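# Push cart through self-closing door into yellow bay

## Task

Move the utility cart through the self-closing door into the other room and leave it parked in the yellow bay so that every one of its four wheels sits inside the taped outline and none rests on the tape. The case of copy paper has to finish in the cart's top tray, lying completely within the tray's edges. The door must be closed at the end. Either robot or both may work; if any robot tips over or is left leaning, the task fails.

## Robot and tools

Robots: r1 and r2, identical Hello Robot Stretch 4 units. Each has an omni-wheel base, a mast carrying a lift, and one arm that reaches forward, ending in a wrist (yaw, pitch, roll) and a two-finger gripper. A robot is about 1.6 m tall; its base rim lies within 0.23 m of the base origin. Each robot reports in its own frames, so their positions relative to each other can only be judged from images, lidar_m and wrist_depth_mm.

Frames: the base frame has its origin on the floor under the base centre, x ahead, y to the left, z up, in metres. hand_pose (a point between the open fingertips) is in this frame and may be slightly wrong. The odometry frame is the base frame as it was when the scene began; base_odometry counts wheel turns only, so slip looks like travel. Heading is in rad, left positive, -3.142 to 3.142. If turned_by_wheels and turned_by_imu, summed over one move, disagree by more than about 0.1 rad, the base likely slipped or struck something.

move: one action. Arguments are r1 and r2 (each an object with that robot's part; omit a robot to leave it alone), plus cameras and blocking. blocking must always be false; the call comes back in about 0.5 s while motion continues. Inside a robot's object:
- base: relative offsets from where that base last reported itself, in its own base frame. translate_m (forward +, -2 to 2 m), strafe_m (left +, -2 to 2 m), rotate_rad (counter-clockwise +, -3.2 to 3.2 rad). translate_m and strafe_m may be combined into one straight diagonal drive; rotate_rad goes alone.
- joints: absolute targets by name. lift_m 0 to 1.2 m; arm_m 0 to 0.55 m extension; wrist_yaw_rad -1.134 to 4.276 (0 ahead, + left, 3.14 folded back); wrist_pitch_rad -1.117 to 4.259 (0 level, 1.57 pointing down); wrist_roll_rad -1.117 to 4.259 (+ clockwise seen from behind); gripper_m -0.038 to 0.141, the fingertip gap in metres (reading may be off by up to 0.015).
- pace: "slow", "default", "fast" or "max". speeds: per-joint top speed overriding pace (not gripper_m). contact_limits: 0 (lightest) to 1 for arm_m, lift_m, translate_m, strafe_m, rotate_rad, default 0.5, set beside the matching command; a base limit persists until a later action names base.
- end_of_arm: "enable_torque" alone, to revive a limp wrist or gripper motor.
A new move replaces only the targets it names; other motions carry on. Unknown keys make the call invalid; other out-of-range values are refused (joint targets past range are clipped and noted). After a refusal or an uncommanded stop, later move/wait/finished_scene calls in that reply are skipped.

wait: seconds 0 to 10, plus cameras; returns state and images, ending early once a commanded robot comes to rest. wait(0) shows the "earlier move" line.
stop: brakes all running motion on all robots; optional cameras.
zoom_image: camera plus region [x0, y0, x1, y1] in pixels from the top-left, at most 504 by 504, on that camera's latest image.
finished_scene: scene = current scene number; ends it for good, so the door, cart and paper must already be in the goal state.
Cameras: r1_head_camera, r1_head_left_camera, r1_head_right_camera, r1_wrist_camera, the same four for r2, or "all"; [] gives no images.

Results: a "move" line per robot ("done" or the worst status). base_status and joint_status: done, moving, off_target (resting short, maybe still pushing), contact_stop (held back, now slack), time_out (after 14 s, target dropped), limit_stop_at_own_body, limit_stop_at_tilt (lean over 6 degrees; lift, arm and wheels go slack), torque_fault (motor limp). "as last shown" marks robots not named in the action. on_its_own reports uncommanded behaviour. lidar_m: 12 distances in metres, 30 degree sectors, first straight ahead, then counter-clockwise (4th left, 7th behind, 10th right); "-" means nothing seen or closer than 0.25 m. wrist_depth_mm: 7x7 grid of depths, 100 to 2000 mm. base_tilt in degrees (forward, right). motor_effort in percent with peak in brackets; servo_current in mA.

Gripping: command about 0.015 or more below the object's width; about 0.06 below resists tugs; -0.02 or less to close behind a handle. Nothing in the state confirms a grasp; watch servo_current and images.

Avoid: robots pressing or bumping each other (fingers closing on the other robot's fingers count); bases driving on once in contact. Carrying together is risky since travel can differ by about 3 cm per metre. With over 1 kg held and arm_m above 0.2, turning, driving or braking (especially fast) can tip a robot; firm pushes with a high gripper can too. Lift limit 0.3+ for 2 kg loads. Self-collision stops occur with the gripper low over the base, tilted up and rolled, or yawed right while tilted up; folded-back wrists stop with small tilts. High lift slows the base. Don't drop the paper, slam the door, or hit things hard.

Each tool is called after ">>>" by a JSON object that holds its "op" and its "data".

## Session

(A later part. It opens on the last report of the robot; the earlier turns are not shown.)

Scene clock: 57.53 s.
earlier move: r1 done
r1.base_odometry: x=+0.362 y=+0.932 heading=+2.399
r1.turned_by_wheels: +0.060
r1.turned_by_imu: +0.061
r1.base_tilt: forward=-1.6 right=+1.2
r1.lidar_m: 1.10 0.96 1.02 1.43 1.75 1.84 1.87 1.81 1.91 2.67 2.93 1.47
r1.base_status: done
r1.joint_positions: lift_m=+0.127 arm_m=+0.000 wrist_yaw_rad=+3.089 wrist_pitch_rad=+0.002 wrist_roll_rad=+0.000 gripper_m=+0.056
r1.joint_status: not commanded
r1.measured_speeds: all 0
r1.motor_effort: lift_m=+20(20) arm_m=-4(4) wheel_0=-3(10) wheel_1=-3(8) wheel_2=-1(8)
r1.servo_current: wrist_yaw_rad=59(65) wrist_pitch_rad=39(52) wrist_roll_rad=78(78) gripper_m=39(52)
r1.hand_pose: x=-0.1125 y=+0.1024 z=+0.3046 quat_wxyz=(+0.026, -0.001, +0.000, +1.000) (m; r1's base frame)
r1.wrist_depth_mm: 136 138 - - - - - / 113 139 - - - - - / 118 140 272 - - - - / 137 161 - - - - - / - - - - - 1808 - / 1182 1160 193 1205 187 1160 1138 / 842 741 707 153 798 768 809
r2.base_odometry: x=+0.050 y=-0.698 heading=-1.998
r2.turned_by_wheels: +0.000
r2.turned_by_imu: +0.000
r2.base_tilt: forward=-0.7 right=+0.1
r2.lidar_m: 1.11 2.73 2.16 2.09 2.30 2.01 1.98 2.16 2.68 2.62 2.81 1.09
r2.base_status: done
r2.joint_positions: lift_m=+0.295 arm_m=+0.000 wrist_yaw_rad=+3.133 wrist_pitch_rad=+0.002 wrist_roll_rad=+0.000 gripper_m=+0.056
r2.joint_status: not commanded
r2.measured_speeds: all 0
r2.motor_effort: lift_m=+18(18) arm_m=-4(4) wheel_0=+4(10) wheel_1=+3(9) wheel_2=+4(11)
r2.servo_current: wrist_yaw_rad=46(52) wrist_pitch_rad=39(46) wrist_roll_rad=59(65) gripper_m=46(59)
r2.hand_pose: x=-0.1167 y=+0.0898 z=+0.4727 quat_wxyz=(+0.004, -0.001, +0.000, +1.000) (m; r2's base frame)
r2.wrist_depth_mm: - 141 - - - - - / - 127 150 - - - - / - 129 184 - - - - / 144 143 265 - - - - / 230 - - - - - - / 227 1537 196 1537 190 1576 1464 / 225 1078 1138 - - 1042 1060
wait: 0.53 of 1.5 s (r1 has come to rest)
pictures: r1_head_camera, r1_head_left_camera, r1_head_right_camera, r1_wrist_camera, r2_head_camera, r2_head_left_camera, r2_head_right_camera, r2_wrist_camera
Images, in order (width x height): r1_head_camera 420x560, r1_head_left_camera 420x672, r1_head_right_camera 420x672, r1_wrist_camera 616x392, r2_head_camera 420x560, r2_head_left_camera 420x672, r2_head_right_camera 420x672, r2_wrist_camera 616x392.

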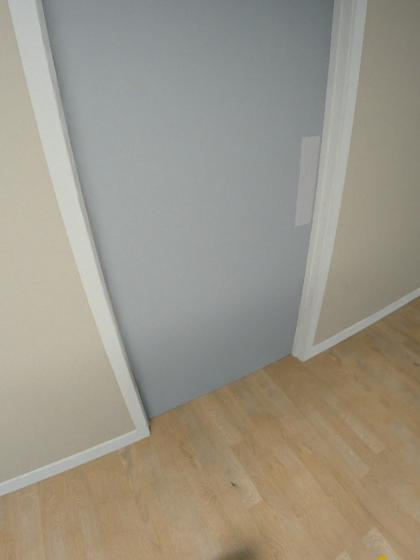

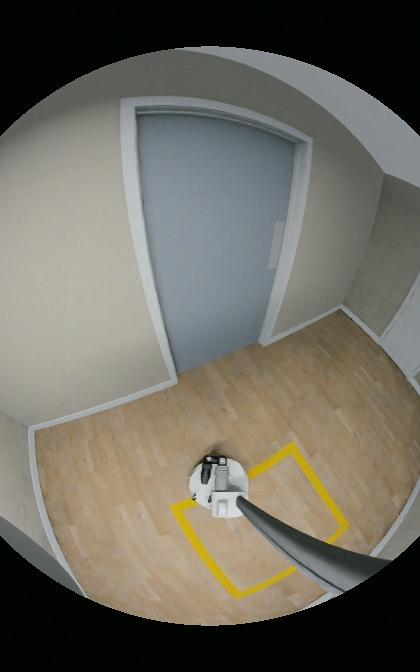

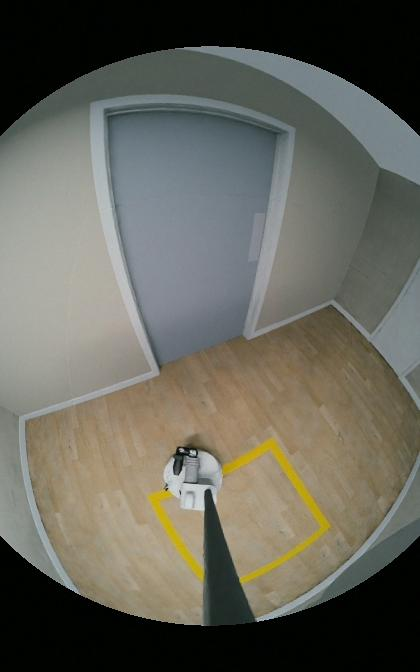

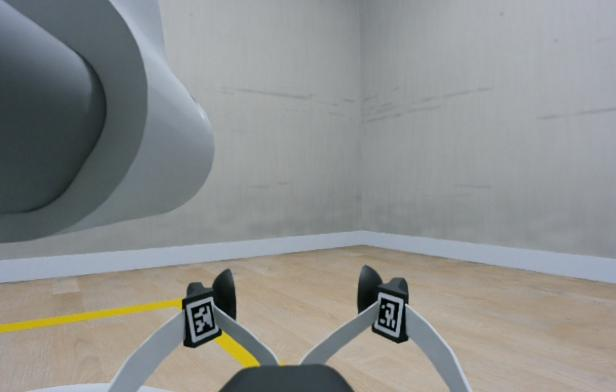

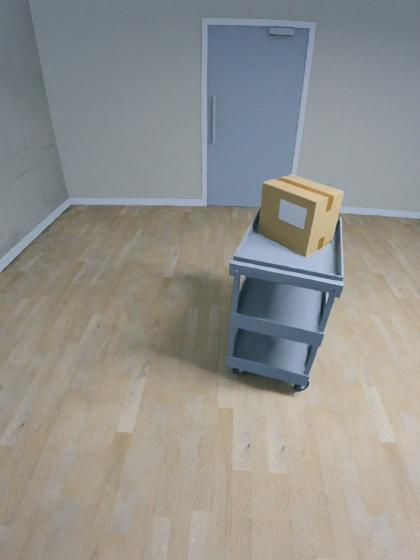

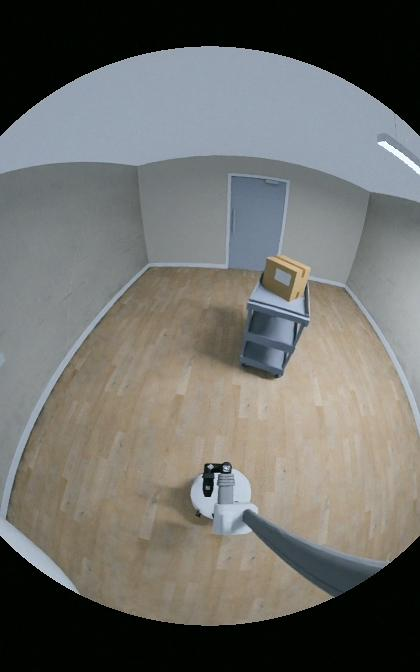

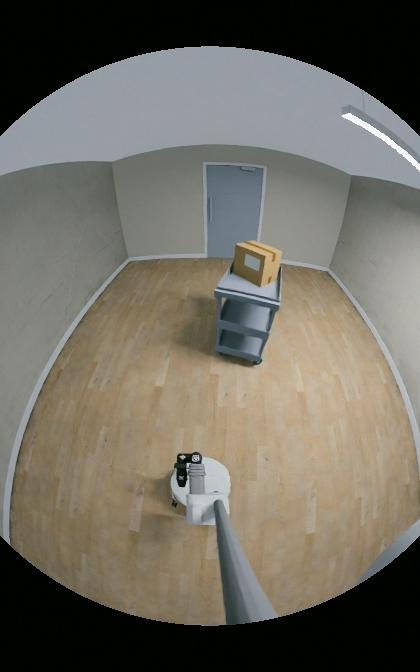

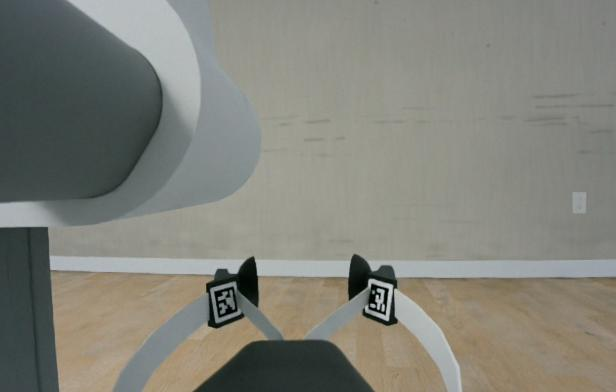

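>>> {"op": "move", "data": {"blocking": false, "r1": {"base":{"rotate_rad":0.45}}, "r2": {"joints":{"lift_m":0.95,"wrist_yaw_rad":0,"wrist_pitch_rad":0.7,"wrist_roll_rad":0,"gripper_m":0.12},"base":{"translate_m":0.25}}, "cameras": []}}

>>> {"op": "wait", "data": {"seconds": 2, "cameras": []}}

>>> {"op": "wait", "data": {"seconds": 2, "cameras": []}}

>>> {"op": "wait", "data": {"seconds": 2, "cameras": ["r1_head_camera","r1_head_left_camera","r2_head_camera","r2_wrist_camera"]}}

Scene clock: 107.50 s.
move: r1 moving; r2 moving
r1.base_odometry: x=+0.362 y=+0.932 heading=+2.651
r1.turned_by_wheels: +0.251
r1.turned_by_imu: +0.252
r1.base_tilt: forward=-1.6 right=+1.3
r1.lidar_m: 0.96 0.97 1.14 1.77 1.75 2.06 1.79 1.80 2.13 2.96 1.98 1.23
r1.base_status: rotate_rad moving
r1.joint_positions: lift_m=+0.127 arm_m=+0.000 wrist_yaw_rad=+3.089 wrist_pitch_rad=+0.002 wrist_roll_rad=+0.000 gripper_m=+0.056
r1.joint_status: not commanded
r1.measured_speeds: translate_m=+0.000 strafe_m=-0.001 rotate_rad=+0.938 lift_m=+0.000 arm_m=+0.000 wrist_yaw_rad=+0.000 wrist_pitch_rad=+0.000 wrist_roll_rad=+0.000
r1.motor_effort: lift_m=+20(20) arm_m=-4(4) wheel_0=-6(9) wheel_1=-5(8) wheel_2=-5(8)
r1.servo_current: wrist_yaw_rad=39(59) wrist_pitch_rad=46(46) wrist_roll_rad=52(59) gripper_m=39(46)
r1.hand_pose: x=-0.1125 y=+0.1024 z=+0.3046 quat_wxyz=(+0.026, -0.001, +0.000, +1.000) (m; r1's base frame)
r1.wrist_depth_mm: 136 138 - - - - - / 113 139 - - - - - / 118 140 236 - - - - / 137 162 291 - - - - / - - 1708 - - - - / 1308 1229 193 1308 187 1160 1118 / 842 732 750 143 788 778 820
r2.base_odometry: x=+0.037 y=-0.727 heading=-1.998
r2.turned_by_wheels: +0.000
r2.turned_by_imu: +0.001
r2.base_tilt: forward=-0.7 right=+0.1
r2.lidar_m: 1.09 2.75 2.15 2.08 2.31 2.06 2.02 2.15 2.70 2.63 2.87 1.05
r2.base_status: translate_m moving
r2.joint_positions: lift_m=+0.333 arm_m=+0.000 wrist_yaw_rad=+2.570 wrist_pitch_rad=+0.563 wrist_roll_rad=+0.000 gripper_m=+0.075
r2.joint_status: lift_m moving; wrist_yaw_rad moving; wrist_pitch_rad moving; wrist_roll_rad moving; gripper_m moving
r2.measured_speeds: translate_m=+0.123 strafe_m=+0.000 rotate_rad=-0.003 lift_m=+0.146 arm_m=+0.000 wrist_yaw_rad=-1.742 wrist_pitch_rad=+1.454 wrist_roll_rad=+0.000
r2.motor_effort: lift_m=+23(25) arm_m=-4(4) wheel_0=+6(10) wheel_1=+8(10) wheel_2=-12(14)
r2.servo_current: wrist_yaw_rad=111(124) wrist_pitch_rad=59(85) wrist_roll_rad=59(85) gripper_m=117(117)
r2.hand_pose: x=+0.0130 y=+0.2054 z=+0.3569 quat_wxyz=(+0.271, -0.267, +0.078, +0.922) (m; r2's base frame)
r2.wrist_depth_mm: - - - - - - - / - 1808 1863 1808 1808 1808 1576 / 1366 1366 1281 1229 1255 1255 1205 / 1008 991 976 960 960 946 917 / 798 798 798 778 778 768 759 / 661 661 190 676 188 654 640 / 336 336 336 - 574 554 554
pictures: none
No camera images: "cameras" was empty.

Scene clock: 108.23 s.
earlier move: r1 done; r2 moving
r1.base_odometry: x=+0.362 y=+0.932 heading=+2.849
r1.turned_by_wheels: +0.198
r1.turned_by_imu: +0.199
r1.base_tilt: forward=-1.6 right=+1.3
r1.lidar_m: 0.96 1.00 1.31 1.73 1.81 1.91 1.80 1.84 2.46 2.94 1.47 1.10
r1.base_status: done
r1.joint_positions: lift_m=+0.127 arm_m=+0.000 wrist_yaw_rad=+3.089 wrist_pitch_rad=+0.002 wrist_roll_rad=+0.000 gripper_m=+0.056
r1.joint_status: not commanded
r1.measured_speeds: all 0
r1.motor_effort: lift_m=+20(20) arm_m=-4(4) wheel_0=-3(9) wheel_1=-3(8) wheel_2=-1(8)
r1.servo_current: wrist_yaw_rad=39(65) wrist_pitch_rad=46(52) wrist_roll_rad=52(65) gripper_m=39(46)
r1.hand_pose: x=-0.1125 y=+0.1024 z=+0.3046 quat_wxyz=(+0.026, -0.001, +0.000, +1.000) (m; r1's base frame)
r1.wrist_depth_mm: 136 139 - - - - - / 113 139 - - - - - / 118 139 228 - - - - / 137 161 - - - - - / 1618 - - 1708 - - - / 1182 1336 193 1205 187 1160 1138 / 831 741 759 798 699 778 809
r2.base_odometry: x=-0.023 y=-0.859 heading=-1.998
r2.turned_by_wheels: +0.000
r2.turned_by_imu: +0.000
r2.base_tilt: forward=-0.7 right=+0.0
r2.lidar_m: 0.94 2.72 2.14 2.06 2.28 2.21 2.16 2.34 2.68 2.65 2.86 0.94
r2.base_status: translate_m moving
r2.joint_positions: lift_m=+0.516 arm_m=+0.000 wrist_yaw_rad=+1.295 wrist_pitch_rad=+0.698 wrist_roll_rad=+0.000 gripper_m=+0.120
r2.joint_status: lift_m moving; wrist_yaw_rad moving; wrist_pitch_rad moving; wrist_roll_rad moving; gripper_m moving
r2.measured_speeds: translate_m=+0.196 strafe_m=+0.000 rotate_rad=-0.002 lift_m=+0.300 arm_m=+0.000 wrist_yaw_rad=-1.736 wrist_pitch_rad=+0.000 wrist_roll_rad=+0.000
r2.motor_effort: lift_m=+22(26) arm_m=-4(4) wheel_0=+5(11) wheel_1=+4(10) wheel_2=-5(14)
r2.servo_current: wrist_yaw_rad=130(137) wrist_pitch_rad=72(85) wrist_roll_rad=59(85) gripper_m=78(137)
r2.hand_pose: x=+0.3152 y=+0.1887 z=+0.5084 quat_wxyz=(+0.750, -0.206, +0.273, +0.567) (m; r2's base frame)
r2.wrist_depth_mm: - - - 1756 1921 1921 - / 1661 1618 1576 1499 1464 1499 1499 / 1308 1281 1255 1229 1205 1182 1182 / 1078 1042 1025 1025 1008 1008 976 / 904 891 878 878 866 854 842 / 788 759 217 778 198 750 750 / 707 683 683 - 683 668 668
wait: 0.73 of 2 s (r1 has come to rest)
pictures: none
No camera images: "cameras" was empty.

Scene clock: 110.23 s.
earlier move: r2 moving
r1.base_odometry: x=+0.362 y=+0.932 heading=+2.849
r1.turned_by_wheels: +0.000
r1.turned_by_imu: +0.000
r1.base_tilt: forward=-1.6 right=+1.3
r1.lidar_m: 0.94 1.01 1.33 1.75 1.81 1.92 1.80 1.84 2.46 2.94 1.50 1.13
r1.base_status: done
r1.joint_positions: lift_m=+0.127 arm_m=+0.000 wrist_yaw_rad=+3.089 wrist_pitch_rad=+0.002 wrist_roll_rad=+0.000 gripper_m=+0.056
r1.joint_status: not commanded
r1.measured_speeds: all 0
r1.motor_effort: lift_m=+20(20) arm_m=-4(4) wheel_0=-3(9) wheel_1=-3(8) wheel_2=-1(8)
r1.servo_current: wrist_yaw_rad=52(72) wrist_pitch_rad=39(52) wrist_roll_rad=33(72) gripper_m=46(46)
r1.hand_pose: x=-0.1125 y=+0.1024 z=+0.3046 quat_wxyz=(+0.026, -0.001, +0.000, +1.000) (m; r1's base frame)
r1.wrist_depth_mm: 136 138 - - - - - / 113 139 - - - - - / 117 139 229 - - - - / 137 162 - - - - - / 1708 - - 1708 - - - / 1182 1336 194 1205 187 1182 1138 / 842 750 759 798 699 778 809
r2.base_odometry: x=-0.053 y=-0.925 heading=-1.999
r2.turned_by_wheels: +0.000
r2.turned_by_imu: +0.000
r2.base_tilt: forward=-0.7 right=+0.1
r2.lidar_m: 0.89 2.69 2.13 2.08 2.22 2.28 2.23 2.38 2.69 2.64 2.88 0.88
r2.base_status: done
r2.joint_positions: lift_m=+0.950 arm_m=+0.000 wrist_yaw_rad=+0.003 wrist_pitch_rad=+0.699 wrist_roll_rad=+0.000 gripper_m=+0.120
r2.joint_status: lift_m moving; wrist_yaw_rad moving; wrist_pitch_rad moving; wrist_roll_rad moving; the others done
r2.measured_speeds: all 0
r2.motor_effort: lift_m=+25(26) arm_m=-4(4) wheel_0=+2(11) wheel_1=+2(10) wheel_2=-5(14)
r2.servo_current: wrist_yaw_rad=52(150) wrist_pitch_rad=46(85) wrist_roll_rad=52(104) gripper_m=52(137)
r2.hand_pose: x=+0.3920 y=-0.0868 z=+0.9425 quat_wxyz=(+0.940, +0.000, +0.342, +0.001) (m; r2's base frame)
r2.wrist_depth_mm: - - - - 960 809 820 / - - - - 691 634 - / - - - - - - 668 / 1756 1756 1708 1661 - - 1537 / 1499 1499 1464 1430 - 891 1397 / 1255 1229 197 1229 198 1160 1205 / 1138 1118 1118 - 1118 1098 1098
wait: 2.00 s; no rest
pictures: none
No camera images: "cameras" was empty.

Scene clock: 110.47 s.
earlier move: r2 done
r1.base_odometry: x=+0.362 y=+0.932 heading=+2.849
r1.turned_by_wheels: +0.000
r1.turned_by_imu: +0.000
r1.base_tilt: forward=-1.6 right=+1.3
r1.lidar_m: 0.95 1.01 1.34 1.76 1.80 1.91 1.79 1.84 2.46 2.93 1.48 1.13
r1.base_status: done
r1.joint_positions: lift_m=+0.127 arm_m=+0.000 wrist_yaw_rad=+3.089 wrist_pitch_rad=+0.002 wrist_roll_rad=+0.000 gripper_m=+0.056
r1.joint_status: not commanded
r1.measured_speeds: all 0
r1.motor_effort: lift_m=+20(20) arm_m=-4(4) wheel_0=-2(9) wheel_1=-3(8) wheel_2=-1(8)
r1.servo_current: wrist_yaw_rad=39(72) wrist_pitch_rad=52(52) wrist_roll_rad=46(72) gripper_m=39(46)
r1.hand_pose: x=-0.1125 y=+0.1024 z=+0.3046 quat_wxyz=(+0.026, -0.001, +0.000, +1.000) (m; r1's base frame)
r1.wrist_depth_mm: 136 138 - - - - - / 113 139 - - - - - / 117 140 229 - - - - / 137 162 - - - - - / 1708 - - 1708 - - - / 1182 1336 194 1205 187 1138 1138 / 842 741 750 798 699 788 820
r2.base_odometry: x=-0.053 y=-0.925 heading=-1.999
r2.turned_by_wheels: +0.000
r2.turned_by_imu: +0.000
r2.base_tilt: forward=-0.6 right=+0.1
r2.lidar_m: 0.89 2.69 2.13 2.06 2.24 2.27 2.24 2.38 2.69 2.64 2.84 0.86
r2.base_status: done
r2.joint_positions: lift_m=+0.950 arm_m=+0.000 wrist_yaw_rad=+0.003 wrist_pitch_rad=+0.699 wrist_roll_rad=+0.000 gripper_m=+0.120
r2.joint_status: all done
r2.measured_speeds: all 0
r2.motor_effort: lift_m=+21(26) arm_m=-4(4) wheel_0=+2(11) wheel_1=+2(10) wheel_2=-5(14)
r2.servo_current: wrist_yaw_rad=39(150) wrist_pitch_rad=39(85) wrist_roll_rad=39(104) gripper_m=52(137)
r2.hand_pose: x=+0.3920 y=-0.0868 z=+0.9425 quat_wxyz=(+0.940, +0.000, +0.342, +0.001) (m; r2's base frame)
r2.wrist_depth_mm: - - - - 960 809 809 / - - - - 691 627 - / - - - - - - 668 / 1756 1708 1708 1661 - - 1499 / 1464 1464 1430 1430 - 891 1397 / 1255 1229 198 1229 197 1138 1205 / 1138 1138 1118 - 1118 1098 1098
wait: 0.23 of 2 s (r2 has come to rest)
pictures: r1_head_camera, r1_head_left_camera, r2_head_camera, r2_wrist_camera
Images, in order (width x height): r1_head_camera 420x560, r1_head_left_camera 420x672, r2_head_camera 420x560, r2_wrist_camera 616x392.

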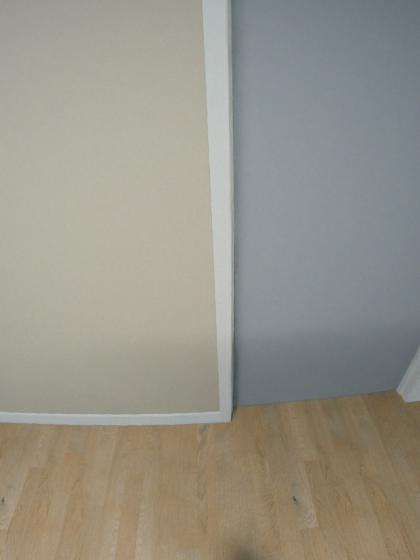

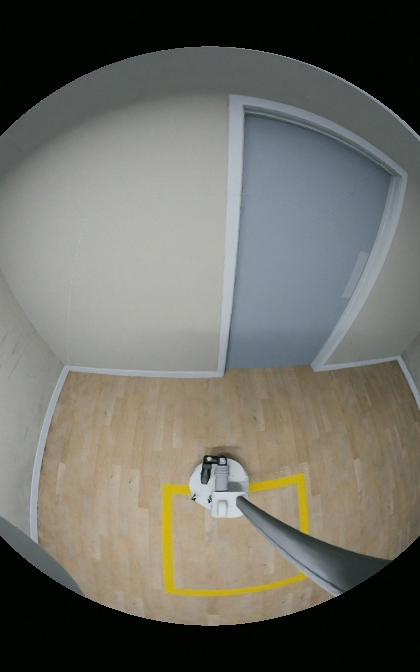

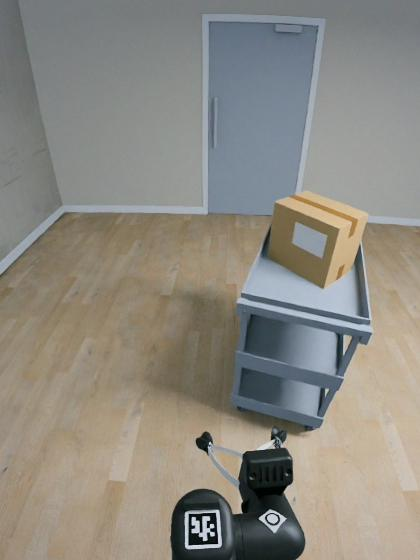

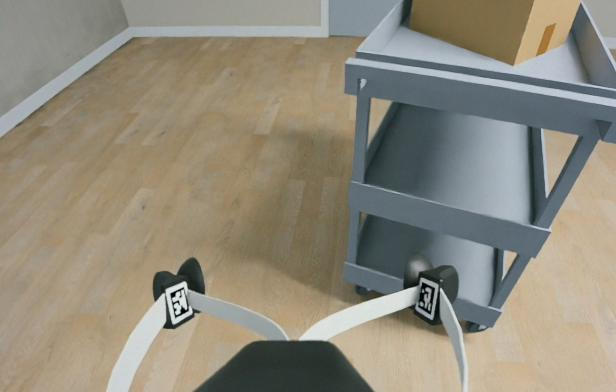

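>>> {"op": "move", "data": {"blocking": false, "r1": {"base":{"strafe_m":-0.5,"translate_m":0.4}}, "r2": {"base":{"rotate_rad":-0.25},"joints":{"lift_m":1.05,"wrist_pitch_rad":0.6,"wrist_roll_rad":0}}, "cameras": []}}

>>> {"op": "wait", "data": {"seconds": 1.3, "cameras": []}}

>>> {"op": "move", "data": {"blocking": false, "r2": {"base":{"strafe_m":-0.12}}, "cameras": []}}

>>> {"op": "wait", "data": {"seconds": 2, "cameras": []}}

>>> {"op": "wait", "data": {"seconds": 1, "cameras": ["r1_head_camera","r1_head_left_camera","r2_head_camera","r2_wrist_camera"]}}

Scene clock: 142.93 s.
move: r1 moving; r2 moving
r1.base_odometry: x=+0.350 y=+0.961 heading=+2.849
r1.turned_by_wheels: +0.000
r1.turned_by_imu: -0.001
r1.base_tilt: forward=-1.6 right=+1.2
r1.lidar_m: 0.95 0.98 1.31 1.77 1.84 1.93 1.81 1.86 2.48 2.91 1.47 1.10
r1.base_status: translate_m moving; strafe_m moving
r1.joint_positions: lift_m=+0.127 arm_m=+0.000 wrist_yaw_rad=+3.089 wrist_pitch_rad=+0.002 wrist_roll_rad=+0.000 gripper_m=+0.056
r1.joint_status: not commanded
r1.measured_speeds: translate_m=+0.076 strafe_m=-0.096 rotate_rad=-0.006 lift_m=+0.000 arm_m=+0.000 wrist_yaw_rad=+0.000 wrist_pitch_rad=+0.000 wrist_roll_rad=+0.000
r1.motor_effort: lift_m=+20(20) arm_m=-4(4) wheel_0=+11(11) wheel_1=-5(6) wheel_2=-7(8)
r1.servo_current: wrist_yaw_rad=46(59) wrist_pitch_rad=33(46) wrist_roll_rad=46(59) gripper_m=46(46)
r1.hand_pose: x=-0.1125 y=+0.1024 z=+0.3046 quat_wxyz=(+0.026, -0.001, +0.000, +1.000) (m; r1's base frame)
r1.wrist_depth_mm: 136 138 - - - - - / 114 139 - - - - - / 118 140 229 - - - - / 137 162 - - - - - / 1708 - - 1863 - - - / 1308 1336 194 1182 187 1160 1118 / 842 741 750 809 707 778 820
r2.base_odometry: x=-0.053 y=-0.926 heading=-2.191
r2.turned_by_wheels: -0.193
r2.turned_by_imu: -0.187
r2.base_tilt: forward=-0.6 right=+0.1
r2.lidar_m: 0.88 3.29 2.24 2.05 2.15 2.38 2.23 2.27 2.83 2.64 2.72 0.88
r2.base_status: rotate_rad moving
r2.joint_positions: lift_m=+0.988 arm_m=+0.000 wrist_yaw_rad=+0.003 wrist_pitch_rad=+0.607 wrist_roll_rad=+0.000 gripper_m=+0.120
r2.joint_status: lift_m moving; wrist_pitch_rad moving; wrist_roll_rad moving
r2.measured_speeds: translate_m=+0.000 strafe_m=+0.001 rotate_rad=-0.467 lift_m=+0.146 arm_m=+0.000 wrist_yaw_rad=-0.005 wrist_pitch_rad=+0.000 wrist_roll_rad=+0.000
r2.motor_effort: lift_m=+24(25) arm_m=-4(4) wheel_0=+4(9) wheel_1=+3(9) wheel_2=+6(10)
r2.servo_current: wrist_yaw_rad=52(59) wrist_pitch_rad=46(85) wrist_roll_rad=46(59) gripper_m=52(52)
r2.hand_pose: x=+0.4080 y=-0.0868 z=+1.0013 quat_wxyz=(+0.954, +0.000, +0.299, +0.001) (m; r2's base frame)
r2.wrist_depth_mm: - - - - 842 - - / - - - 1042 917 - - / - - - 809 - 732 - / - 1983 1921 1808 - 1808 1863 / 1618 1618 1661 1499 - 1537 1576 / 1366 1336 198 1138 186 1336 1336 / 1281 1205 1229 - 1205 1160 1182
pictures: none
No camera images: "cameras" was empty.

Scene clock: 143.87 s.
earlier move: r1 moving; r2 done
r1.base_odometry: x=+0.268 y=+1.167 heading=+2.849
r1.turned_by_wheels: +0.000
r1.turned_by_imu: +0.000
r1.base_tilt: forward=-1.6 right=+1.3
r1.lidar_m: 0.84 0.84 1.14 1.96 2.02 2.06 1.93 2.01 2.68 2.74 1.26 0.96
r1.base_status: translate_m moving; strafe_m moving
r1.joint_positions: lift_m=+0.127 arm_m=+0.000 wrist_yaw_rad=+3.089 wrist_pitch_rad=+0.002 wrist_roll_rad=+0.000 gripper_m=+0.056
r1.joint_status: not commanded
r1.measured_speeds: translate_m=+0.189 strafe_m=-0.235 rotate_rad=+0.000 lift_m=+0.000 arm_m=+0.000 wrist_yaw_rad=+0.000 wrist_pitch_rad=+0.000 wrist_roll_rad=+0.000
r1.motor_effort: lift_m=+20(20) arm_m=-4(4) wheel_0=+6(12) wheel_1=-3(8) wheel_2=-4(8)
r1.servo_current: wrist_yaw_rad=59(65) wrist_pitch_rad=39(52) wrist_roll_rad=59(59) gripper_m=39(46)
r1.hand_pose: x=-0.1125 y=+0.1024 z=+0.3046 quat_wxyz=(+0.026, -0.001, +0.000, +1.000) (m; r1's base frame)
r1.wrist_depth_mm: 136 138 - - - - - / 113 139 - - - - - / 118 140 272 - - - - / 137 162 - - - - - / 1661 1708 - - - - - / 1205 1182 193 1205 187 1182 1138 / 788 750 750 788 788 778 820
r2.base_odometry: x=-0.053 y=-0.926 heading=-2.248
r2.turned_by_wheels: -0.056
r2.turned_by_imu: -0.055
r2.base_tilt: forward=-0.7 right=+0.1
r2.lidar_m: 0.86 3.53 2.29 2.05 2.07 2.46 2.23 2.26 2.80 2.63 2.70 0.89
r2.base_status: done
r2.joint_positions: lift_m=+1.050 arm_m=+0.000 wrist_yaw_rad=+0.003 wrist_pitch_rad=+0.607 wrist_roll_rad=+0.000 gripper_m=+0.120
r2.joint_status: all done
r2.measured_speeds: all 0
r2.motor_effort: lift_m=+21(25) arm_m=-4(4) wheel_0=+5(9) wheel_1=+3(9) wheel_2=+5(10)
r2.servo_current: wrist_yaw_rad=52(59) wrist_pitch_rad=46(85) wrist_roll_rad=39(91) gripper_m=52(52)
r2.hand_pose: x=+0.4080 y=-0.0868 z=+1.0634 quat_wxyz=(+0.954, +0.000, +0.299, +0.001) (m; r2's base frame)
r2.wrist_depth_mm: - - - 960 866 - - / - - - 1025 931 - - / - - - - - - - / - - - - 831 - 1983 / 1756 1661 1708 - 917 1661 1618 / 1499 1430 198 - 187 1430 1397 / 1336 1281 1336 - 1281 1255 1229
wait: 0.93 of 1.3 s (r2 has come to rest)
pictures: none
No camera images: "cameras" was empty.

Scene clock: 144.37 s.
earlier move: r1 moving
move: r2 moving
r1.base_odometry: x=+0.212 y=+1.306 heading=+2.849
r1.turned_by_wheels: +0.000
r1.turned_by_imu: +0.000
r1.base_tilt: forward=-1.6 right=+1.3
r1.lidar_m: 0.80 0.78 1.03 2.08 2.15 2.17 2.03 2.11 2.75 2.63 1.11 0.87
r1.base_status: translate_m moving; strafe_m moving
r1.joint_positions: lift_m=+0.127 arm_m=+0.000 wrist_yaw_rad=+3.089 wrist_pitch_rad=+0.002 wrist_roll_rad=+0.000 gripper_m=+0.056
r1.joint_status: not commanded
r1.measured_speeds: translate_m=+0.188 strafe_m=-0.234 rotate_rad=+0.003 lift_m=+0.000 arm_m=+0.000 wrist_yaw_rad=+0.000 wrist_pitch_rad=+0.000 wrist_roll_rad=+0.000
r1.motor_effort: lift_m=+20(20) arm_m=-4(4) wheel_0=+9(9) wheel_1=-5(5) wheel_2=-3(5)
r1.servo_current: wrist_yaw_rad=59(59) wrist_pitch_rad=52(52) wrist_roll_rad=46(59) gripper_m=46(46)
r1.hand_pose: x=-0.1125 y=+0.1024 z=+0.3046 quat_wxyz=(+0.026, -0.001, +0.000, +1.000) (m; r1's base frame)
r1.wrist_depth_mm: 136 138 - - - - - / 113 139 - - - - - / 117 139 273 - - - - / 137 161 - - - - - / 1661 - - - - - - / 1182 1229 193 1182 187 1281 1138 / 842 741 750 798 788 732 820
r2.base_odometry: x=-0.082 y=-0.903 heading=-2.248
r2.turned_by_wheels: +0.000
r2.turned_by_imu: +0.000
r2.base_tilt: forward=-0.7 right=+0.1
r2.lidar_m: 0.87 3.54 2.33 2.09 2.15 2.43 2.23 2.23 2.83 2.62 2.63 0.87
r2.base_status: strafe_m moving
r2.joint_positions: lift_m=+1.050 arm_m=+0.000 wrist_yaw_rad=+0.003 wrist_pitch_rad=+0.607 wrist_roll_rad=+0.000 gripper_m=+0.120
r2.joint_status: not commanded
r2.measured_speeds: translate_m=+0.001 strafe_m=-0.141 rotate_rad=-0.005 lift_m=+0.000 arm_m=+0.000 wrist_yaw_rad=+0.000 wrist_pitch_rad=+0.000 wrist_roll_rad=+0.000
r2.motor_effort: lift_m=+21(21) arm_m=-4(4) wheel_0=+8(14) wheel_1=-11(11) wheel_2=-1(4)
r2.servo_current: wrist_yaw_rad=39(59) wrist_pitch_rad=39(52) wrist_roll_rad=46(52) gripper_m=52(52)
r2.hand_pose: x=+0.4080 y=-0.0868 z=+1.0634 quat_wxyz=(+0.954, +0.000, +0.299, +0.001) (m; r2's base frame)
r2.wrist_depth_mm: - - - 946 878 - - / - - - 1008 960 - - / - - - - - - - / - - - - 820 - 1983 / 1708 1661 1708 - 878 1708 1618 / 1499 1430 198 - 192 1430 1397 / 1308 1281 1281 - 1308 1229 1255
pictures: none
No camera images: "cameras" was empty.

Scene clock: 145.47 s.
earlier move: r1 moving; r2 done
r1.base_odometry: x=+0.127 y=+1.517 heading=+2.849
r1.turned_by_wheels: +0.000
r1.turned_by_imu: -0.001
r1.base_tilt: forward=-1.6 right=+1.3
r1.lidar_m: 0.68 0.72 0.85 2.01 2.31 2.30 2.16 2.24 2.58 2.46 0.97 0.74
r1.base_status: translate_m moving; strafe_m moving
r1.joint_positions: lift_m=+0.127 arm_m=+0.000 wrist_yaw_rad=+3.089 wrist_pitch_rad=+0.002 wrist_roll_rad=+0.000 gripper_m=+0.056
r1.joint_status: not commanded
r1.measured_speeds: translate_m=+0.047 strafe_m=-0.059 rotate_rad=+0.000 lift_m=+0.000 arm_m=+0.000 wrist_yaw_rad=+0.000 wrist_pitch_rad=+0.000 wrist_roll_rad=+0.000
r1.motor_effort: lift_m=+20(20) arm_m=-4(4) wheel_0=+1(10) wheel_1=-1(6) wheel_2=-2(5)
r1.servo_current: wrist_yaw_rad=33(65) wrist_pitch_rad=46(52) wrist_roll_rad=33(65) gripper_m=39(46)
r1.hand_pose: x=-0.1125 y=+0.1024 z=+0.3046 quat_wxyz=(+0.026, -0.001, +0.000, +1.000) (m; r1's base frame)
r1.wrist_depth_mm: 136 139 - - - - - / 113 139 - - - - - / 117 140 273 - - - - / 137 162 - - - - - / 1921 - - - - - - / 1182 1160 191 1182 187 1160 1255 / 842 741 741 809 798 778 820
r2.base_odometry: x=-0.147 y=-0.850 heading=-2.248
r2.turned_by_wheels: +0.000
r2.turned_by_imu: +0.000
r2.base_tilt: forward=-0.7 right=+0.1
r2.lidar_m: 0.86 3.63 2.43 2.19 2.24 2.44 2.21 2.26 2.78 2.53 2.56 0.87
r2.base_status: done
r2.joint_positions: lift_m=+1.050 arm_m=+0.000 wrist_yaw_rad=+0.003 wrist_pitch_rad=+0.607 wrist_roll_rad=+0.000 gripper_m=+0.120
r2.joint_status: not commanded
r2.measured_speeds: all 0
r2.motor_effort: lift_m=+21(21) arm_m=-4(4) wheel_0=+3(14) wheel_1=-2(11) wheel_2=+0(4)
r2.servo_current: wrist_yaw_rad=52(59) wrist_pitch_rad=46(52) wrist_roll_rad=52(59) gripper_m=46(59)
r2.hand_pose: x=+0.4080 y=-0.0868 z=+1.0634 quat_wxyz=(+0.954, +0.000, +0.299, +0.001) (m; r2's base frame)
r2.wrist_depth_mm: - - - 878 - - - / - - - 960 - - - / - - - - - - - / - - - - 1921 - 1983 / 1708 1708 1661 - 1661 1618 1618 / 1499 1430 198 - 195 1397 1397 / 1336 1281 1366 - 1308 1255 1229
wait: 1.10 of 2 s (r2 has come to rest)
pictures: none
No camera images: "cameras" was empty.

Scene clock: 146.03 s.
earlier move: r1 done
r1.base_odometry: x=+0.124 y=+1.526 heading=+2.849
r1.turned_by_wheels: +0.000
r1.turned_by_imu: +0.000
r1.base_tilt: forward=-1.6 right=+1.3
r1.lidar_m: 0.67 0.69 0.83 2.01 2.34 2.31 2.18 2.26 2.55 2.44 0.95 0.72
r1.base_status: done
r1.joint_positions: lift_m=+0.127 arm_m=+0.000 wrist_yaw_rad=+3.089 wrist_pitch_rad=+0.002 wrist_roll_rad=+0.000 gripper_m=+0.056
r1.joint_status: not commanded
r1.measured_speeds: all 0
r1.motor_effort: lift_m=+20(20) arm_m=-4(4) wheel_0=+0(10) wheel_1=-2(6) wheel_2=+0(5)
r1.servo_current: wrist_yaw_rad=65(65) wrist_pitch_rad=33(52) wrist_roll_rad=52(72) gripper_m=46(46)
r1.hand_pose: x=-0.1125 y=+0.1024 z=+0.3046 quat_wxyz=(+0.026, -0.001, +0.000, +1.000) (m; r1's base frame)
r1.wrist_depth_mm: 136 139 - - - - - / 114 139 - - - - - / 118 140 272 - - - - / 137 162 - - - - - / 1921 - - - - - - / 1205 1205 191 1160 187 1160 1255 / 842 750 750 798 798 788 820
r2.base_odometry: x=-0.147 y=-0.850 heading=-2.248
r2.turned_by_wheels: +0.000
r2.turned_by_imu: +0.000
r2.base_tilt: forward=-0.7 right=+0.1
r2.lidar_m: 0.85 3.63 2.42 2.19 2.23 2.44 2.20 2.22 2.79 2.50 2.55 0.88
r2.base_status: done
r2.joint_positions: lift_m=+1.050 arm_m=+0.000 wrist_yaw_rad=+0.003 wrist_pitch_rad=+0.607 wrist_roll_rad=+0.000 gripper_m=+0.120
r2.joint_status: not commanded
r2.measured_speeds: all 0
r2.motor_effort: lift_m=+21(21) arm_m=-4(4) wheel_0=+3(14) wheel_1=-2(11) wheel_2=+0(4)
r2.servo_current: wrist_yaw_rad=46(59) wrist_pitch_rad=52(52) wrist_roll_rad=46(59) gripper_m=52(59)
r2.hand_pose: x=+0.4080 y=-0.0868 z=+1.0634 quat_wxyz=(+0.954, +0.000, +0.299, +0.001) (m; r2's base frame)
r2.wrist_depth_mm: - - - 891 - - - / - - - 960 - - - / - - - - - - - / - - 1921 - 1983 - 1921 / 1756 1756 1618 - 1708 1661 1618 / 1499 1430 198 - 195 1397 1397 / 1336 1308 1336 - 1281 1281 1255
wait: 0.57 of 1 s (r1 has come to rest)
pictures: r1_head_camera, r1_head_left_camera, r2_head_camera, r2_wrist_camera
Images, in order (width x height): r1_head_camera 420x560, r1_head_left_camera 420x672, r2_head_camera 420x560, r2_wrist_camera 616x392.

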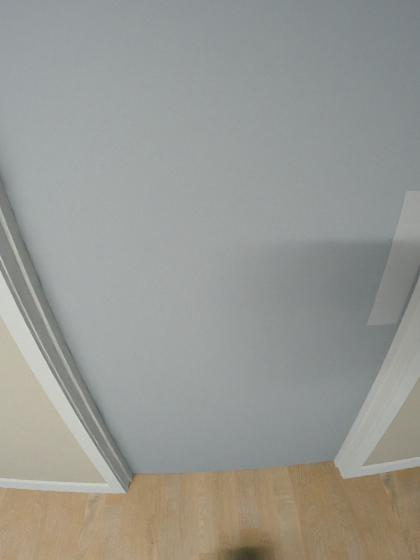

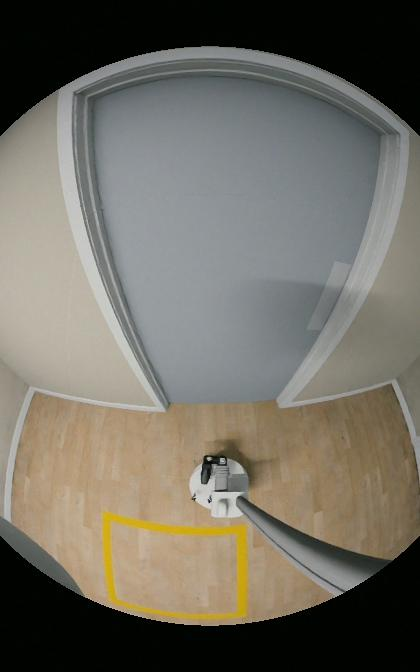

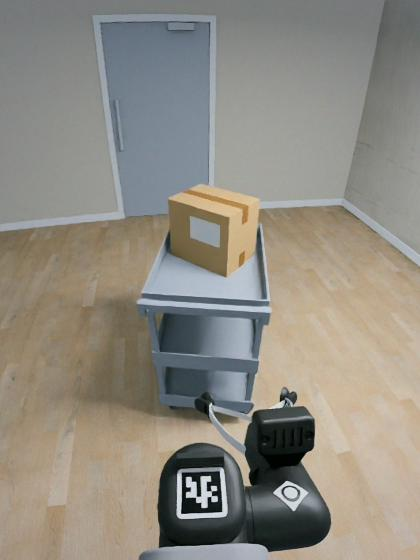

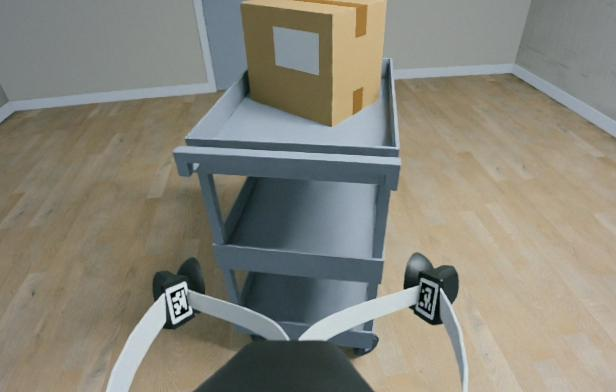

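>>> {"op": "zoom_image", "data": {"camera": "r2_wrist_camera", "region": [150, 100, 430, 280]}}

>>> {"op": "zoom_image", "data": {"camera": "r2_head_camera", "region": [120, 170, 290, 420]}}

Scaled by 1.800.

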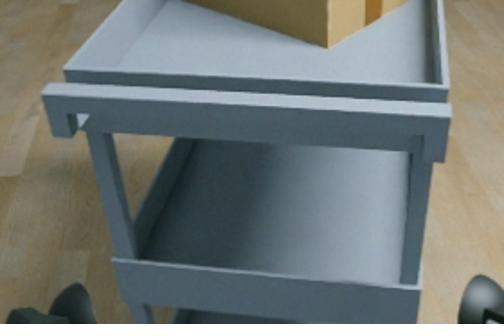

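Scaled by 2.016 from the camera's 420x560 image, which has a finer 1200x1600 frame.

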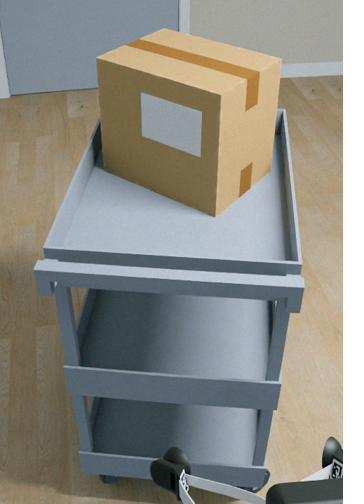

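>>> {"op": "move", "data": {"blocking": false, "r2": {"base":{"strafe_m":0.045},"joints":{"lift_m":0.733,"wrist_pitch_rad":0,"wrist_roll_rad":1.57,"gripper_m":0.141}}, "cameras": []}}

>>> {"op": "wait", "data": {"seconds": 1, "cameras": []}}

>>> {"op": "wait", "data": {"seconds": 2, "cameras": ["r2_head_camera","r2_wrist_camera"]}}

Scene clock: 182.27 s.
move: r2 moving
r1: as last shown
r1.lidar_m: 0.66 0.71 0.82 1.98 2.33 2.30 2.16 2.25 2.55 2.44 0.95 0.71
r1.motor_effort: lift_m=+20(20) arm_m=-4(4) wheel_0=+0(1) wheel_1=-2(2) wheel_2=+0(0)
r1.servo_current: wrist_yaw_rad=46(52) wrist_pitch_rad=39(52) wrist_roll_rad=72(72) gripper_m=39(46)
r1.wrist_depth_mm: 136 139 - - - - - / 113 139 - - - - - / 118 139 272 - - - - / 137 162 - - - - - / 1921 - - - - - - / 1205 1205 192 1182 187 1138 1229 / 842 732 750 798 778 778 820
r2.base_odometry: x=-0.121 y=-0.871 heading=-2.247
r2.turned_by_wheels: +0.000
r2.turned_by_imu: +0.001
r2.base_tilt: forward=-0.7 right=+0.0
r2.lidar_m: 0.85 3.65 2.39 2.15 2.18 2.45 2.21 2.24 2.80 2.55 2.60 0.86
r2.base_status: strafe_m moving
r2.joint_positions: lift_m=+1.012 arm_m=+0.000 wrist_yaw_rad=+0.003 wrist_pitch_rad=+0.079 wrist_roll_rad=+0.589 gripper_m=+0.132
r2.joint_status: lift_m moving; wrist_pitch_rad moving; wrist_roll_rad moving; gripper_m moving
r2.measured_speeds: translate_m=+0.000 strafe_m=+0.091 rotate_rad=+0.002 lift_m=-0.146 arm_m=+0.000 wrist_yaw_rad=+0.000 wrist_pitch_rad=-1.095 wrist_roll_rad=+1.820
r2.motor_effort: lift_m=+14(19) arm_m=-4(4) wheel_0=-3(10) wheel_1=+3(10) wheel_2=+1(1)
r2.servo_current: wrist_yaw_rad=52(59) wrist_pitch_rad=85(176) wrist_roll_rad=65(104) gripper_m=78(98)
r2.hand_pose: x=+0.4586 y=-0.0867 z=+1.1678 quat_wxyz=(+0.956, +0.290, +0.038, -0.010) (m; r2's base frame)
r2.wrist_depth_mm: - - - - - - - / - - - - - - - / - - - - - - - / - - - - 1078 - - / - - - 1060 960 - 1921 / - - 204 1060 195 1756 1537 / - - - - - - 1366
pictures: none
No camera images: "cameras" was empty.

Scene clock: 183.27 s.
earlier move: r2 moving
r1.base_odometry: x=+0.124 y=+1.526 heading=+2.849
r1.turned_by_wheels: +0.000
r1.turned_by_imu: +0.000
r1.base_tilt: forward=-1.6 right=+1.3
r1.lidar_m: 0.68 0.70 0.84 1.99 2.35 2.32 2.17 2.23 2.58 2.43 0.91 0.72
r1.base_status: not commanded
r1.joint_positions: lift_m=+0.127 arm_m=+0.000 wrist_yaw_rad=+3.089 wrist_pitch_rad=+0.002 wrist_roll_rad=+0.000 gripper_m=+0.056
r1.joint_status: not commanded
r1.measured_speeds: all 0
r1.motor_effort: lift_m=+20(20) arm_m=-4(4) wheel_0=+1(1) wheel_1=-2(2) wheel_2=+0(0)
r1.servo_current: wrist_yaw_rad=39(65) wrist_pitch_rad=46(52) wrist_roll_rad=46(72) gripper_m=39(46)
r1.hand_pose: x=-0.1125 y=+0.1024 z=+0.3046 quat_wxyz=(+0.026, -0.001, +0.000, +1.000) (m; r1's base frame)
r1.wrist_depth_mm: 136 138 - - - - - / 113 139 - - - - - / 118 140 273 - - - - / 137 161 - - - - - / 1983 - - - - - - / 1160 1205 193 1205 187 1160 1229 / 854 741 759 798 788 778 820
r2.base_odometry: x=-0.112 y=-0.879 heading=-2.247
r2.turned_by_wheels: +0.000
r2.turned_by_imu: +0.000
r2.base_tilt: forward=-0.7 right=+0.1
r2.lidar_m: 0.84 3.62 2.38 2.14 2.16 2.44 2.21 2.25 2.80 2.57 2.60 0.89
r2.base_status: done
r2.joint_positions: lift_m=+0.779 arm_m=+0.000 wrist_yaw_rad=+0.003 wrist_pitch_rad=+0.008 wrist_roll_rad=+1.568 gripper_m=+0.141
r2.joint_status: lift_m moving; wrist_pitch_rad moving; wrist_roll_rad moving; the others done
r2.measured_speeds: translate_m=+0.000 strafe_m=+0.000 rotate_rad=+0.000 lift_m=-0.171 arm_m=+0.000 wrist_yaw_rad=+0.000 wrist_pitch_rad=+0.000 wrist_roll_rad=+0.000
r2.motor_effort: lift_m=+12(19) arm_m=-4(4) wheel_0=-1(10) wheel_1=+2(10) wheel_2=+0(1)
r2.servo_current: wrist_yaw_rad=46(59) wrist_pitch_rad=46(176) wrist_roll_rad=72(104) gripper_m=46(98)
r2.hand_pose: x=+0.4595 y=-0.0867 z=+0.9552 quat_wxyz=(+0.708, +0.706, +0.004, -0.002) (m; r2's base frame)
r2.wrist_depth_mm: - - - - - 1808 1308 / - - - - - 1863 1308 / - - - 1008 683 1205 676 / - - - 931 691 1229 - / - - - 1078 707 707 723 / - - - - 199 202 1182 / - - - - - - 1336
wait: 1.00 s; no rest
pictures: none
No camera images: "cameras" was empty.

Scene clock: 184.10 s.
earlier move: r2 done
r1.base_odometry: x=+0.124 y=+1.526 heading=+2.849
r1.turned_by_wheels: +0.000
r1.turned_by_imu: +0.000
r1.base_tilt: forward=-1.6 right=+1.3
r1.lidar_m: 0.69 0.71 0.84 2.00 2.33 2.28 2.15 2.23 2.57 2.44 0.92 0.74
r1.base_status: not commanded
r1.joint_positions: lift_m=+0.127 arm_m=+0.000 wrist_yaw_rad=+3.089 wrist_pitch_rad=+0.002 wrist_roll_rad=+0.000 gripper_m=+0.056
r1.joint_status: not commanded
r1.measured_speeds: all 0
r1.motor_effort: lift_m=+20(20) arm_m=-4(4) wheel_0=+1(1) wheel_1=-2(2) wheel_2=+0(0)
r1.servo_current: wrist_yaw_rad=46(65) wrist_pitch_rad=39(52) wrist_roll_rad=46(78) gripper_m=46(46)
r1.hand_pose: x=-0.1125 y=+0.1024 z=+0.3046 quat_wxyz=(+0.026, -0.001, +0.000, +1.000) (m; r1's base frame)
r1.wrist_depth_mm: 136 138 - - - - - / 114 139 - - - - - / 118 140 273 - - - - / 137 162 - - - - - / 1921 - - - - - - / 1182 1182 192 1182 187 1160 1255 / 831 759 750 798 788 778 831
r2.base_odometry: x=-0.112 y=-0.879 heading=-2.247
r2.turned_by_wheels: +0.000
r2.turned_by_imu: +0.000
r2.base_tilt: forward=-0.6 right=+0.1
r2.lidar_m: 0.83 3.62 2.37 2.12 2.14 2.41 2.21 2.25 2.79 2.58 2.61 0.88
r2.base_status: done
r2.joint_positions: lift_m=+0.733 arm_m=+0.000 wrist_yaw_rad=+0.003 wrist_pitch_rad=+0.008 wrist_roll_rad=+1.568 gripper_m=+0.141
r2.joint_status: all done
r2.measured_speeds: all 0
r2.motor_effort: lift_m=+14(19) arm_m=-4(4) wheel_0=+0(10) wheel_1=+2(10) wheel_2=+0(1)
r2.servo_current: wrist_yaw_rad=46(59) wrist_pitch_rad=46(176) wrist_roll_rad=46(104) gripper_m=46(98)
r2.hand_pose: x=+0.4595 y=-0.0867 z=+0.9092 quat_wxyz=(+0.708, +0.706, +0.004, -0.002) (m; r2's base frame)
r2.wrist_depth_mm: - - - - - 1756 1229 / - - - - - 1808 1255 / - - - 991 1205 683 - / - - - 946 1229 699 - / - - - 1042 - 715 - / - - - - 723 723 1255 / - - - - - 1921 1255
wait: 0.83 of 2 s (r2 has come to rest)
pictures: r2_head_camera, r2_wrist_camera
Images, in order (width x height): r2_head_camera 420x560, r2_wrist_camera 616x392.

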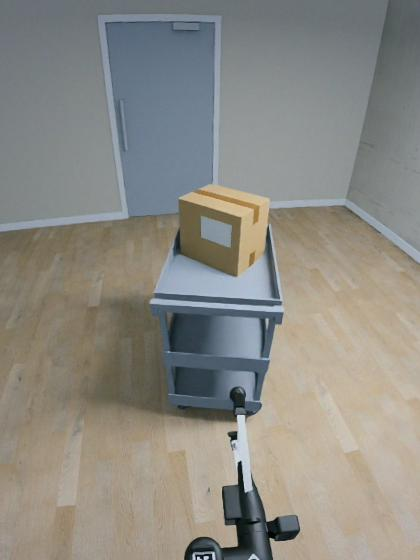

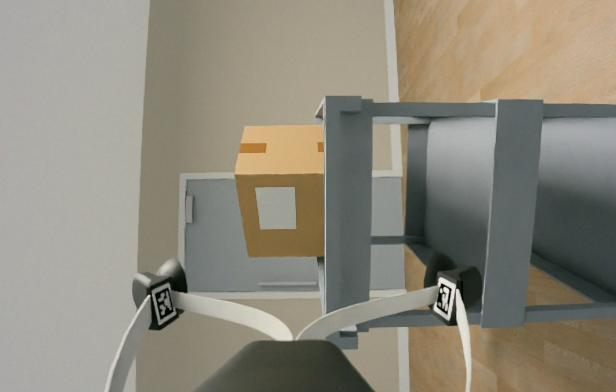

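>>> {"op": "move", "data": {"blocking": false, "r2": {"base":{"translate_m":0.26},"joints":{"lift_m":0.665}}, "cameras": []}}

>>> {"op": "wait", "data": {"seconds": 2, "cameras": []}}

>>> {"op": "wait", "data": {"seconds": 1, "cameras": ["r2_head_camera","r2_wrist_camera"]}}

Scene clock: 200.77 s.
move: r2 moving
r1: as last shown
r1.lidar_m: 0.67 0.67 0.84 2.01 2.35 2.31 2.17 2.24 2.55 2.44 0.95 0.73
r1.motor_effort: lift_m=+20(20) arm_m=-4(4) wheel_0=+0(1) wheel_1=-2(2) wheel_2=+0(0)
r1.servo_current: wrist_yaw_rad=46(65) wrist_pitch_rad=39(46) wrist_roll_rad=65(65) gripper_m=46(46)
r1.wrist_depth_mm: 136 138 - - - - - / 113 139 - - - - - / 118 139 273 - - - - / 137 162 - - - - - / 1921 - - - - - - / 1182 1205 192 1229 187 1160 1255 / 854 741 759 809 788 768 820
r2.base_odometry: x=-0.131 y=-0.903 heading=-2.247
r2.turned_by_wheels: +0.000
r2.turned_by_imu: +0.001
r2.base_tilt: forward=-0.7 right=+0.0
r2.lidar_m: 0.82 3.58 2.36 2.15 2.16 2.50 2.26 2.28 2.81 2.57 2.61 0.87
r2.base_status: translate_m moving
r2.joint_positions: lift_m=+0.696 arm_m=+0.000 wrist_yaw_rad=+0.003 wrist_pitch_rad=+0.008 wrist_roll_rad=+1.568 gripper_m=+0.141
r2.joint_status: lift_m moving
r2.measured_speeds: translate_m=+0.121 strafe_m=-0.001 rotate_rad=+0.002 lift_m=-0.139 arm_m=+0.000 wrist_yaw_rad=+0.000 wrist_pitch_rad=+0.000 wrist_roll_rad=+0.000
r2.motor_effort: lift_m=+13(17) arm_m=-4(4) wheel_0=+9(11) wheel_1=+7(9) wheel_2=-13(13)
r2.servo_current: wrist_yaw_rad=52(52) wrist_pitch_rad=52(52) wrist_roll_rad=39(52) gripper_m=46(59)
r2.hand_pose: x=+0.4595 y=-0.0867 z=+0.8716 quat_wxyz=(+0.708, +0.706, +0.004, -0.002) (m; r2's base frame)
r2.wrist_depth_mm: - - - - - 1708 1205 / - - - - - 1708 1205 / - - - 917 - 654 - / - - - 878 - 668 - / - - - 991 - 683 - / - - - 691 196 189 1281 / - - - - - 1863 1205
pictures: none
No camera images: "cameras" was empty.

Scene clock: 202.60 s.
earlier move: r2 done
r1.base_odometry: x=+0.124 y=+1.526 heading=+2.849
r1.turned_by_wheels: +0.000
r1.turned_by_imu: +0.000
r1.base_tilt: forward=-1.6 right=+1.3
r1.lidar_m: 0.68 0.68 0.83 1.99 2.33 2.32 2.18 2.23 2.58 2.45 0.92 0.73
r1.base_status: not commanded
r1.joint_positions: lift_m=+0.127 arm_m=+0.000 wrist_yaw_rad=+3.089 wrist_pitch_rad=+0.002 wrist_roll_rad=+0.000 gripper_m=+0.056
r1.joint_status: not commanded
r1.measured_speeds: all 0
r1.motor_effort: lift_m=+20(20) arm_m=-4(4) wheel_0=+1(1) wheel_1=-2(2) wheel_2=+0(0)
r1.servo_current: wrist_yaw_rad=39(65) wrist_pitch_rad=46(52) wrist_roll_rad=46(65) gripper_m=46(46)
r1.hand_pose: x=-0.1125 y=+0.1024 z=+0.3046 quat_wxyz=(+0.026, -0.001, +0.000, +1.000) (m; r1's base frame)
r1.wrist_depth_mm: 136 138 - - - - - / 113 139 - - - - - / 117 140 273 - - - - / 137 162 - - - - - / 1983 - - - - - - / 1205 1182 192 1182 187 1160 1229 / 854 750 750 798 788 778 820
r2.base_odometry: x=-0.275 y=-1.081 heading=-2.247
r2.turned_by_wheels: +0.000
r2.turned_by_imu: +0.000
r2.base_tilt: forward=-0.7 right=+0.0
r2.lidar_m: 0.61 3.37 2.43 2.21 2.18 2.70 2.47 2.51 2.80 2.53 2.54 0.60
r2.base_status: done
r2.joint_positions: lift_m=+0.665 arm_m=+0.000 wrist_yaw_rad=+0.003 wrist_pitch_rad=+0.008 wrist_roll_rad=+1.568 gripper_m=+0.141
r2.joint_status: all done
r2.measured_speeds: all 0
r2.motor_effort: lift_m=+14(17) arm_m=-4(4) wheel_0=+3(11) wheel_1=+2(9) wheel_2=-2(13)
r2.servo_current: wrist_yaw_rad=52(65) wrist_pitch_rad=46(59) wrist_roll_rad=52(65) gripper_m=46(59)
r2.hand_pose: x=+0.4595 y=-0.0867 z=+0.8412 quat_wxyz=(+0.708, +0.706, +0.004, -0.002) (m; r2's base frame)
r2.wrist_depth_mm: - - - - - 1661 1138 / - - - 407 415 415 415 / - - 715 424 - - 427 / - - 683 433 - - 436 / - - 788 442 - - 449 / - - - 394 - 188 459 / - - - - - 1808 473
wait: 1.83 of 2 s (r2 has come to rest)
pictures: none
No camera images: "cameras" was empty.

Scene clock: 203.60 s.
r1.base_odometry: x=+0.124 y=+1.526 heading=+2.849
r1.turned_by_wheels: +0.000
r1.turned_by_imu: +0.000
r1.base_tilt: forward=-1.6 right=+1.3
r1.lidar_m: 0.67 0.72 0.82 2.02 2.35 2.28 2.16 2.26 2.58 2.43 0.96 0.72
r1.base_status: not commanded
r1.joint_positions: lift_m=+0.127 arm_m=+0.000 wrist_yaw_rad=+3.089 wrist_pitch_rad=+0.002 wrist_roll_rad=+0.000 gripper_m=+0.056
r1.joint_status: not commanded
r1.measured_speeds: all 0
r1.motor_effort: lift_m=+20(20) arm_m=-4(4) wheel_0=+1(1) wheel_1=-2(2) wheel_2=+0(0)
r1.servo_current: wrist_yaw_rad=52(65) wrist_pitch_rad=39(52) wrist_roll_rad=59(65) gripper_m=46(46)
r1.hand_pose: x=-0.1125 y=+0.1024 z=+0.3046 quat_wxyz=(+0.026, -0.001, +0.000, +1.000) (m; r1's base frame)
r1.wrist_depth_mm: 136 138 - - - - - / 114 139 - - - - - / 117 139 273 - - - - / 137 162 - - - - - / 1921 - - - - - - / 1182 1205 193 1205 187 1138 1229 / 842 741 750 809 788 778 820
r2.base_odometry: x=-0.275 y=-1.081 heading=-2.247
r2.turned_by_wheels: +0.000
r2.turned_by_imu: +0.000
r2.base_tilt: forward=-0.7 right=+0.1
r2.lidar_m: 0.59 3.37 2.40 2.20 2.19 2.74 2.48 2.50 2.78 2.50 2.57 0.61
r2.base_status: done
r2.joint_positions: lift_m=+0.665 arm_m=+0.000 wrist_yaw_rad=+0.003 wrist_pitch_rad=+0.008 wrist_roll_rad=+1.568 gripper_m=+0.141
r2.joint_status: all done
r2.measured_speeds: all 0
r2.motor_effort: lift_m=+14(17) arm_m=-4(4) wheel_0=+3(11) wheel_1=+2(9) wheel_2=-2(13)
r2.servo_current: wrist_yaw_rad=52(65) wrist_pitch_rad=52(59) wrist_roll_rad=46(65) gripper_m=52(59)
r2.hand_pose: x=+0.4595 y=-0.0867 z=+0.8412 quat_wxyz=(+0.708, +0.706, +0.004, -0.002) (m; r2's base frame)
r2.wrist_depth_mm: - - - - - 1576 1138 / - - - 410 418 415 418 / - - 723 421 - - 424 / - - 683 430 - - 433 / - - 778 439 - - 449 / - - - 397 - 187 462 / - - - - - 1808 473
wait: 1.00 s; at rest by 0.27 s
pictures: r2_head_camera, r2_wrist_camera
Images, in order (width x height): r2_head_camera 420x560, r2_wrist_camera 616x392.

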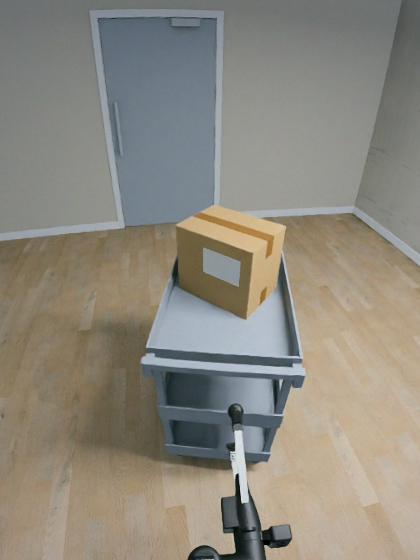

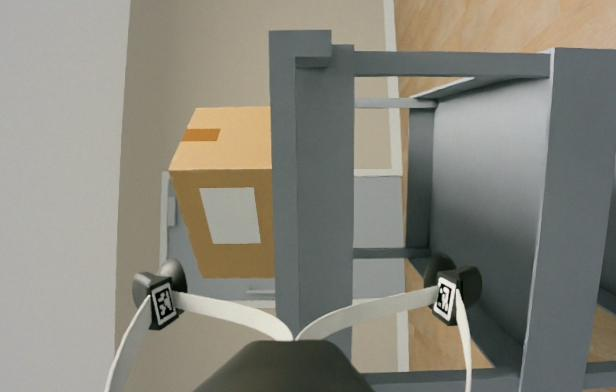

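>>> {"op": "zoom_image", "data": {"camera": "r2_wrist_camera", "region": [240, 20, 420, 340]}}

>>> {"op": "zoom_image", "data": {"camera": "r2_head_camera", "region": [120, 330, 320, 480]}}

Scaled by 1.575.

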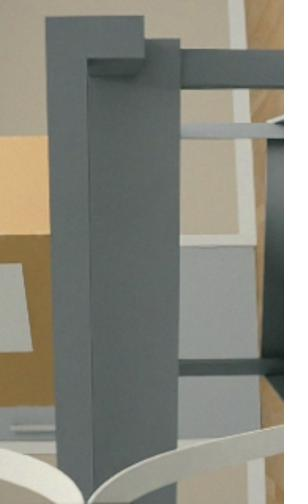

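Scaled by 2.520 from the camera's 420x560 image, which has a finer 1200x1600 frame.

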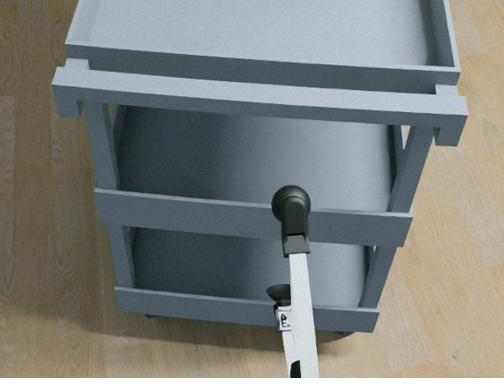

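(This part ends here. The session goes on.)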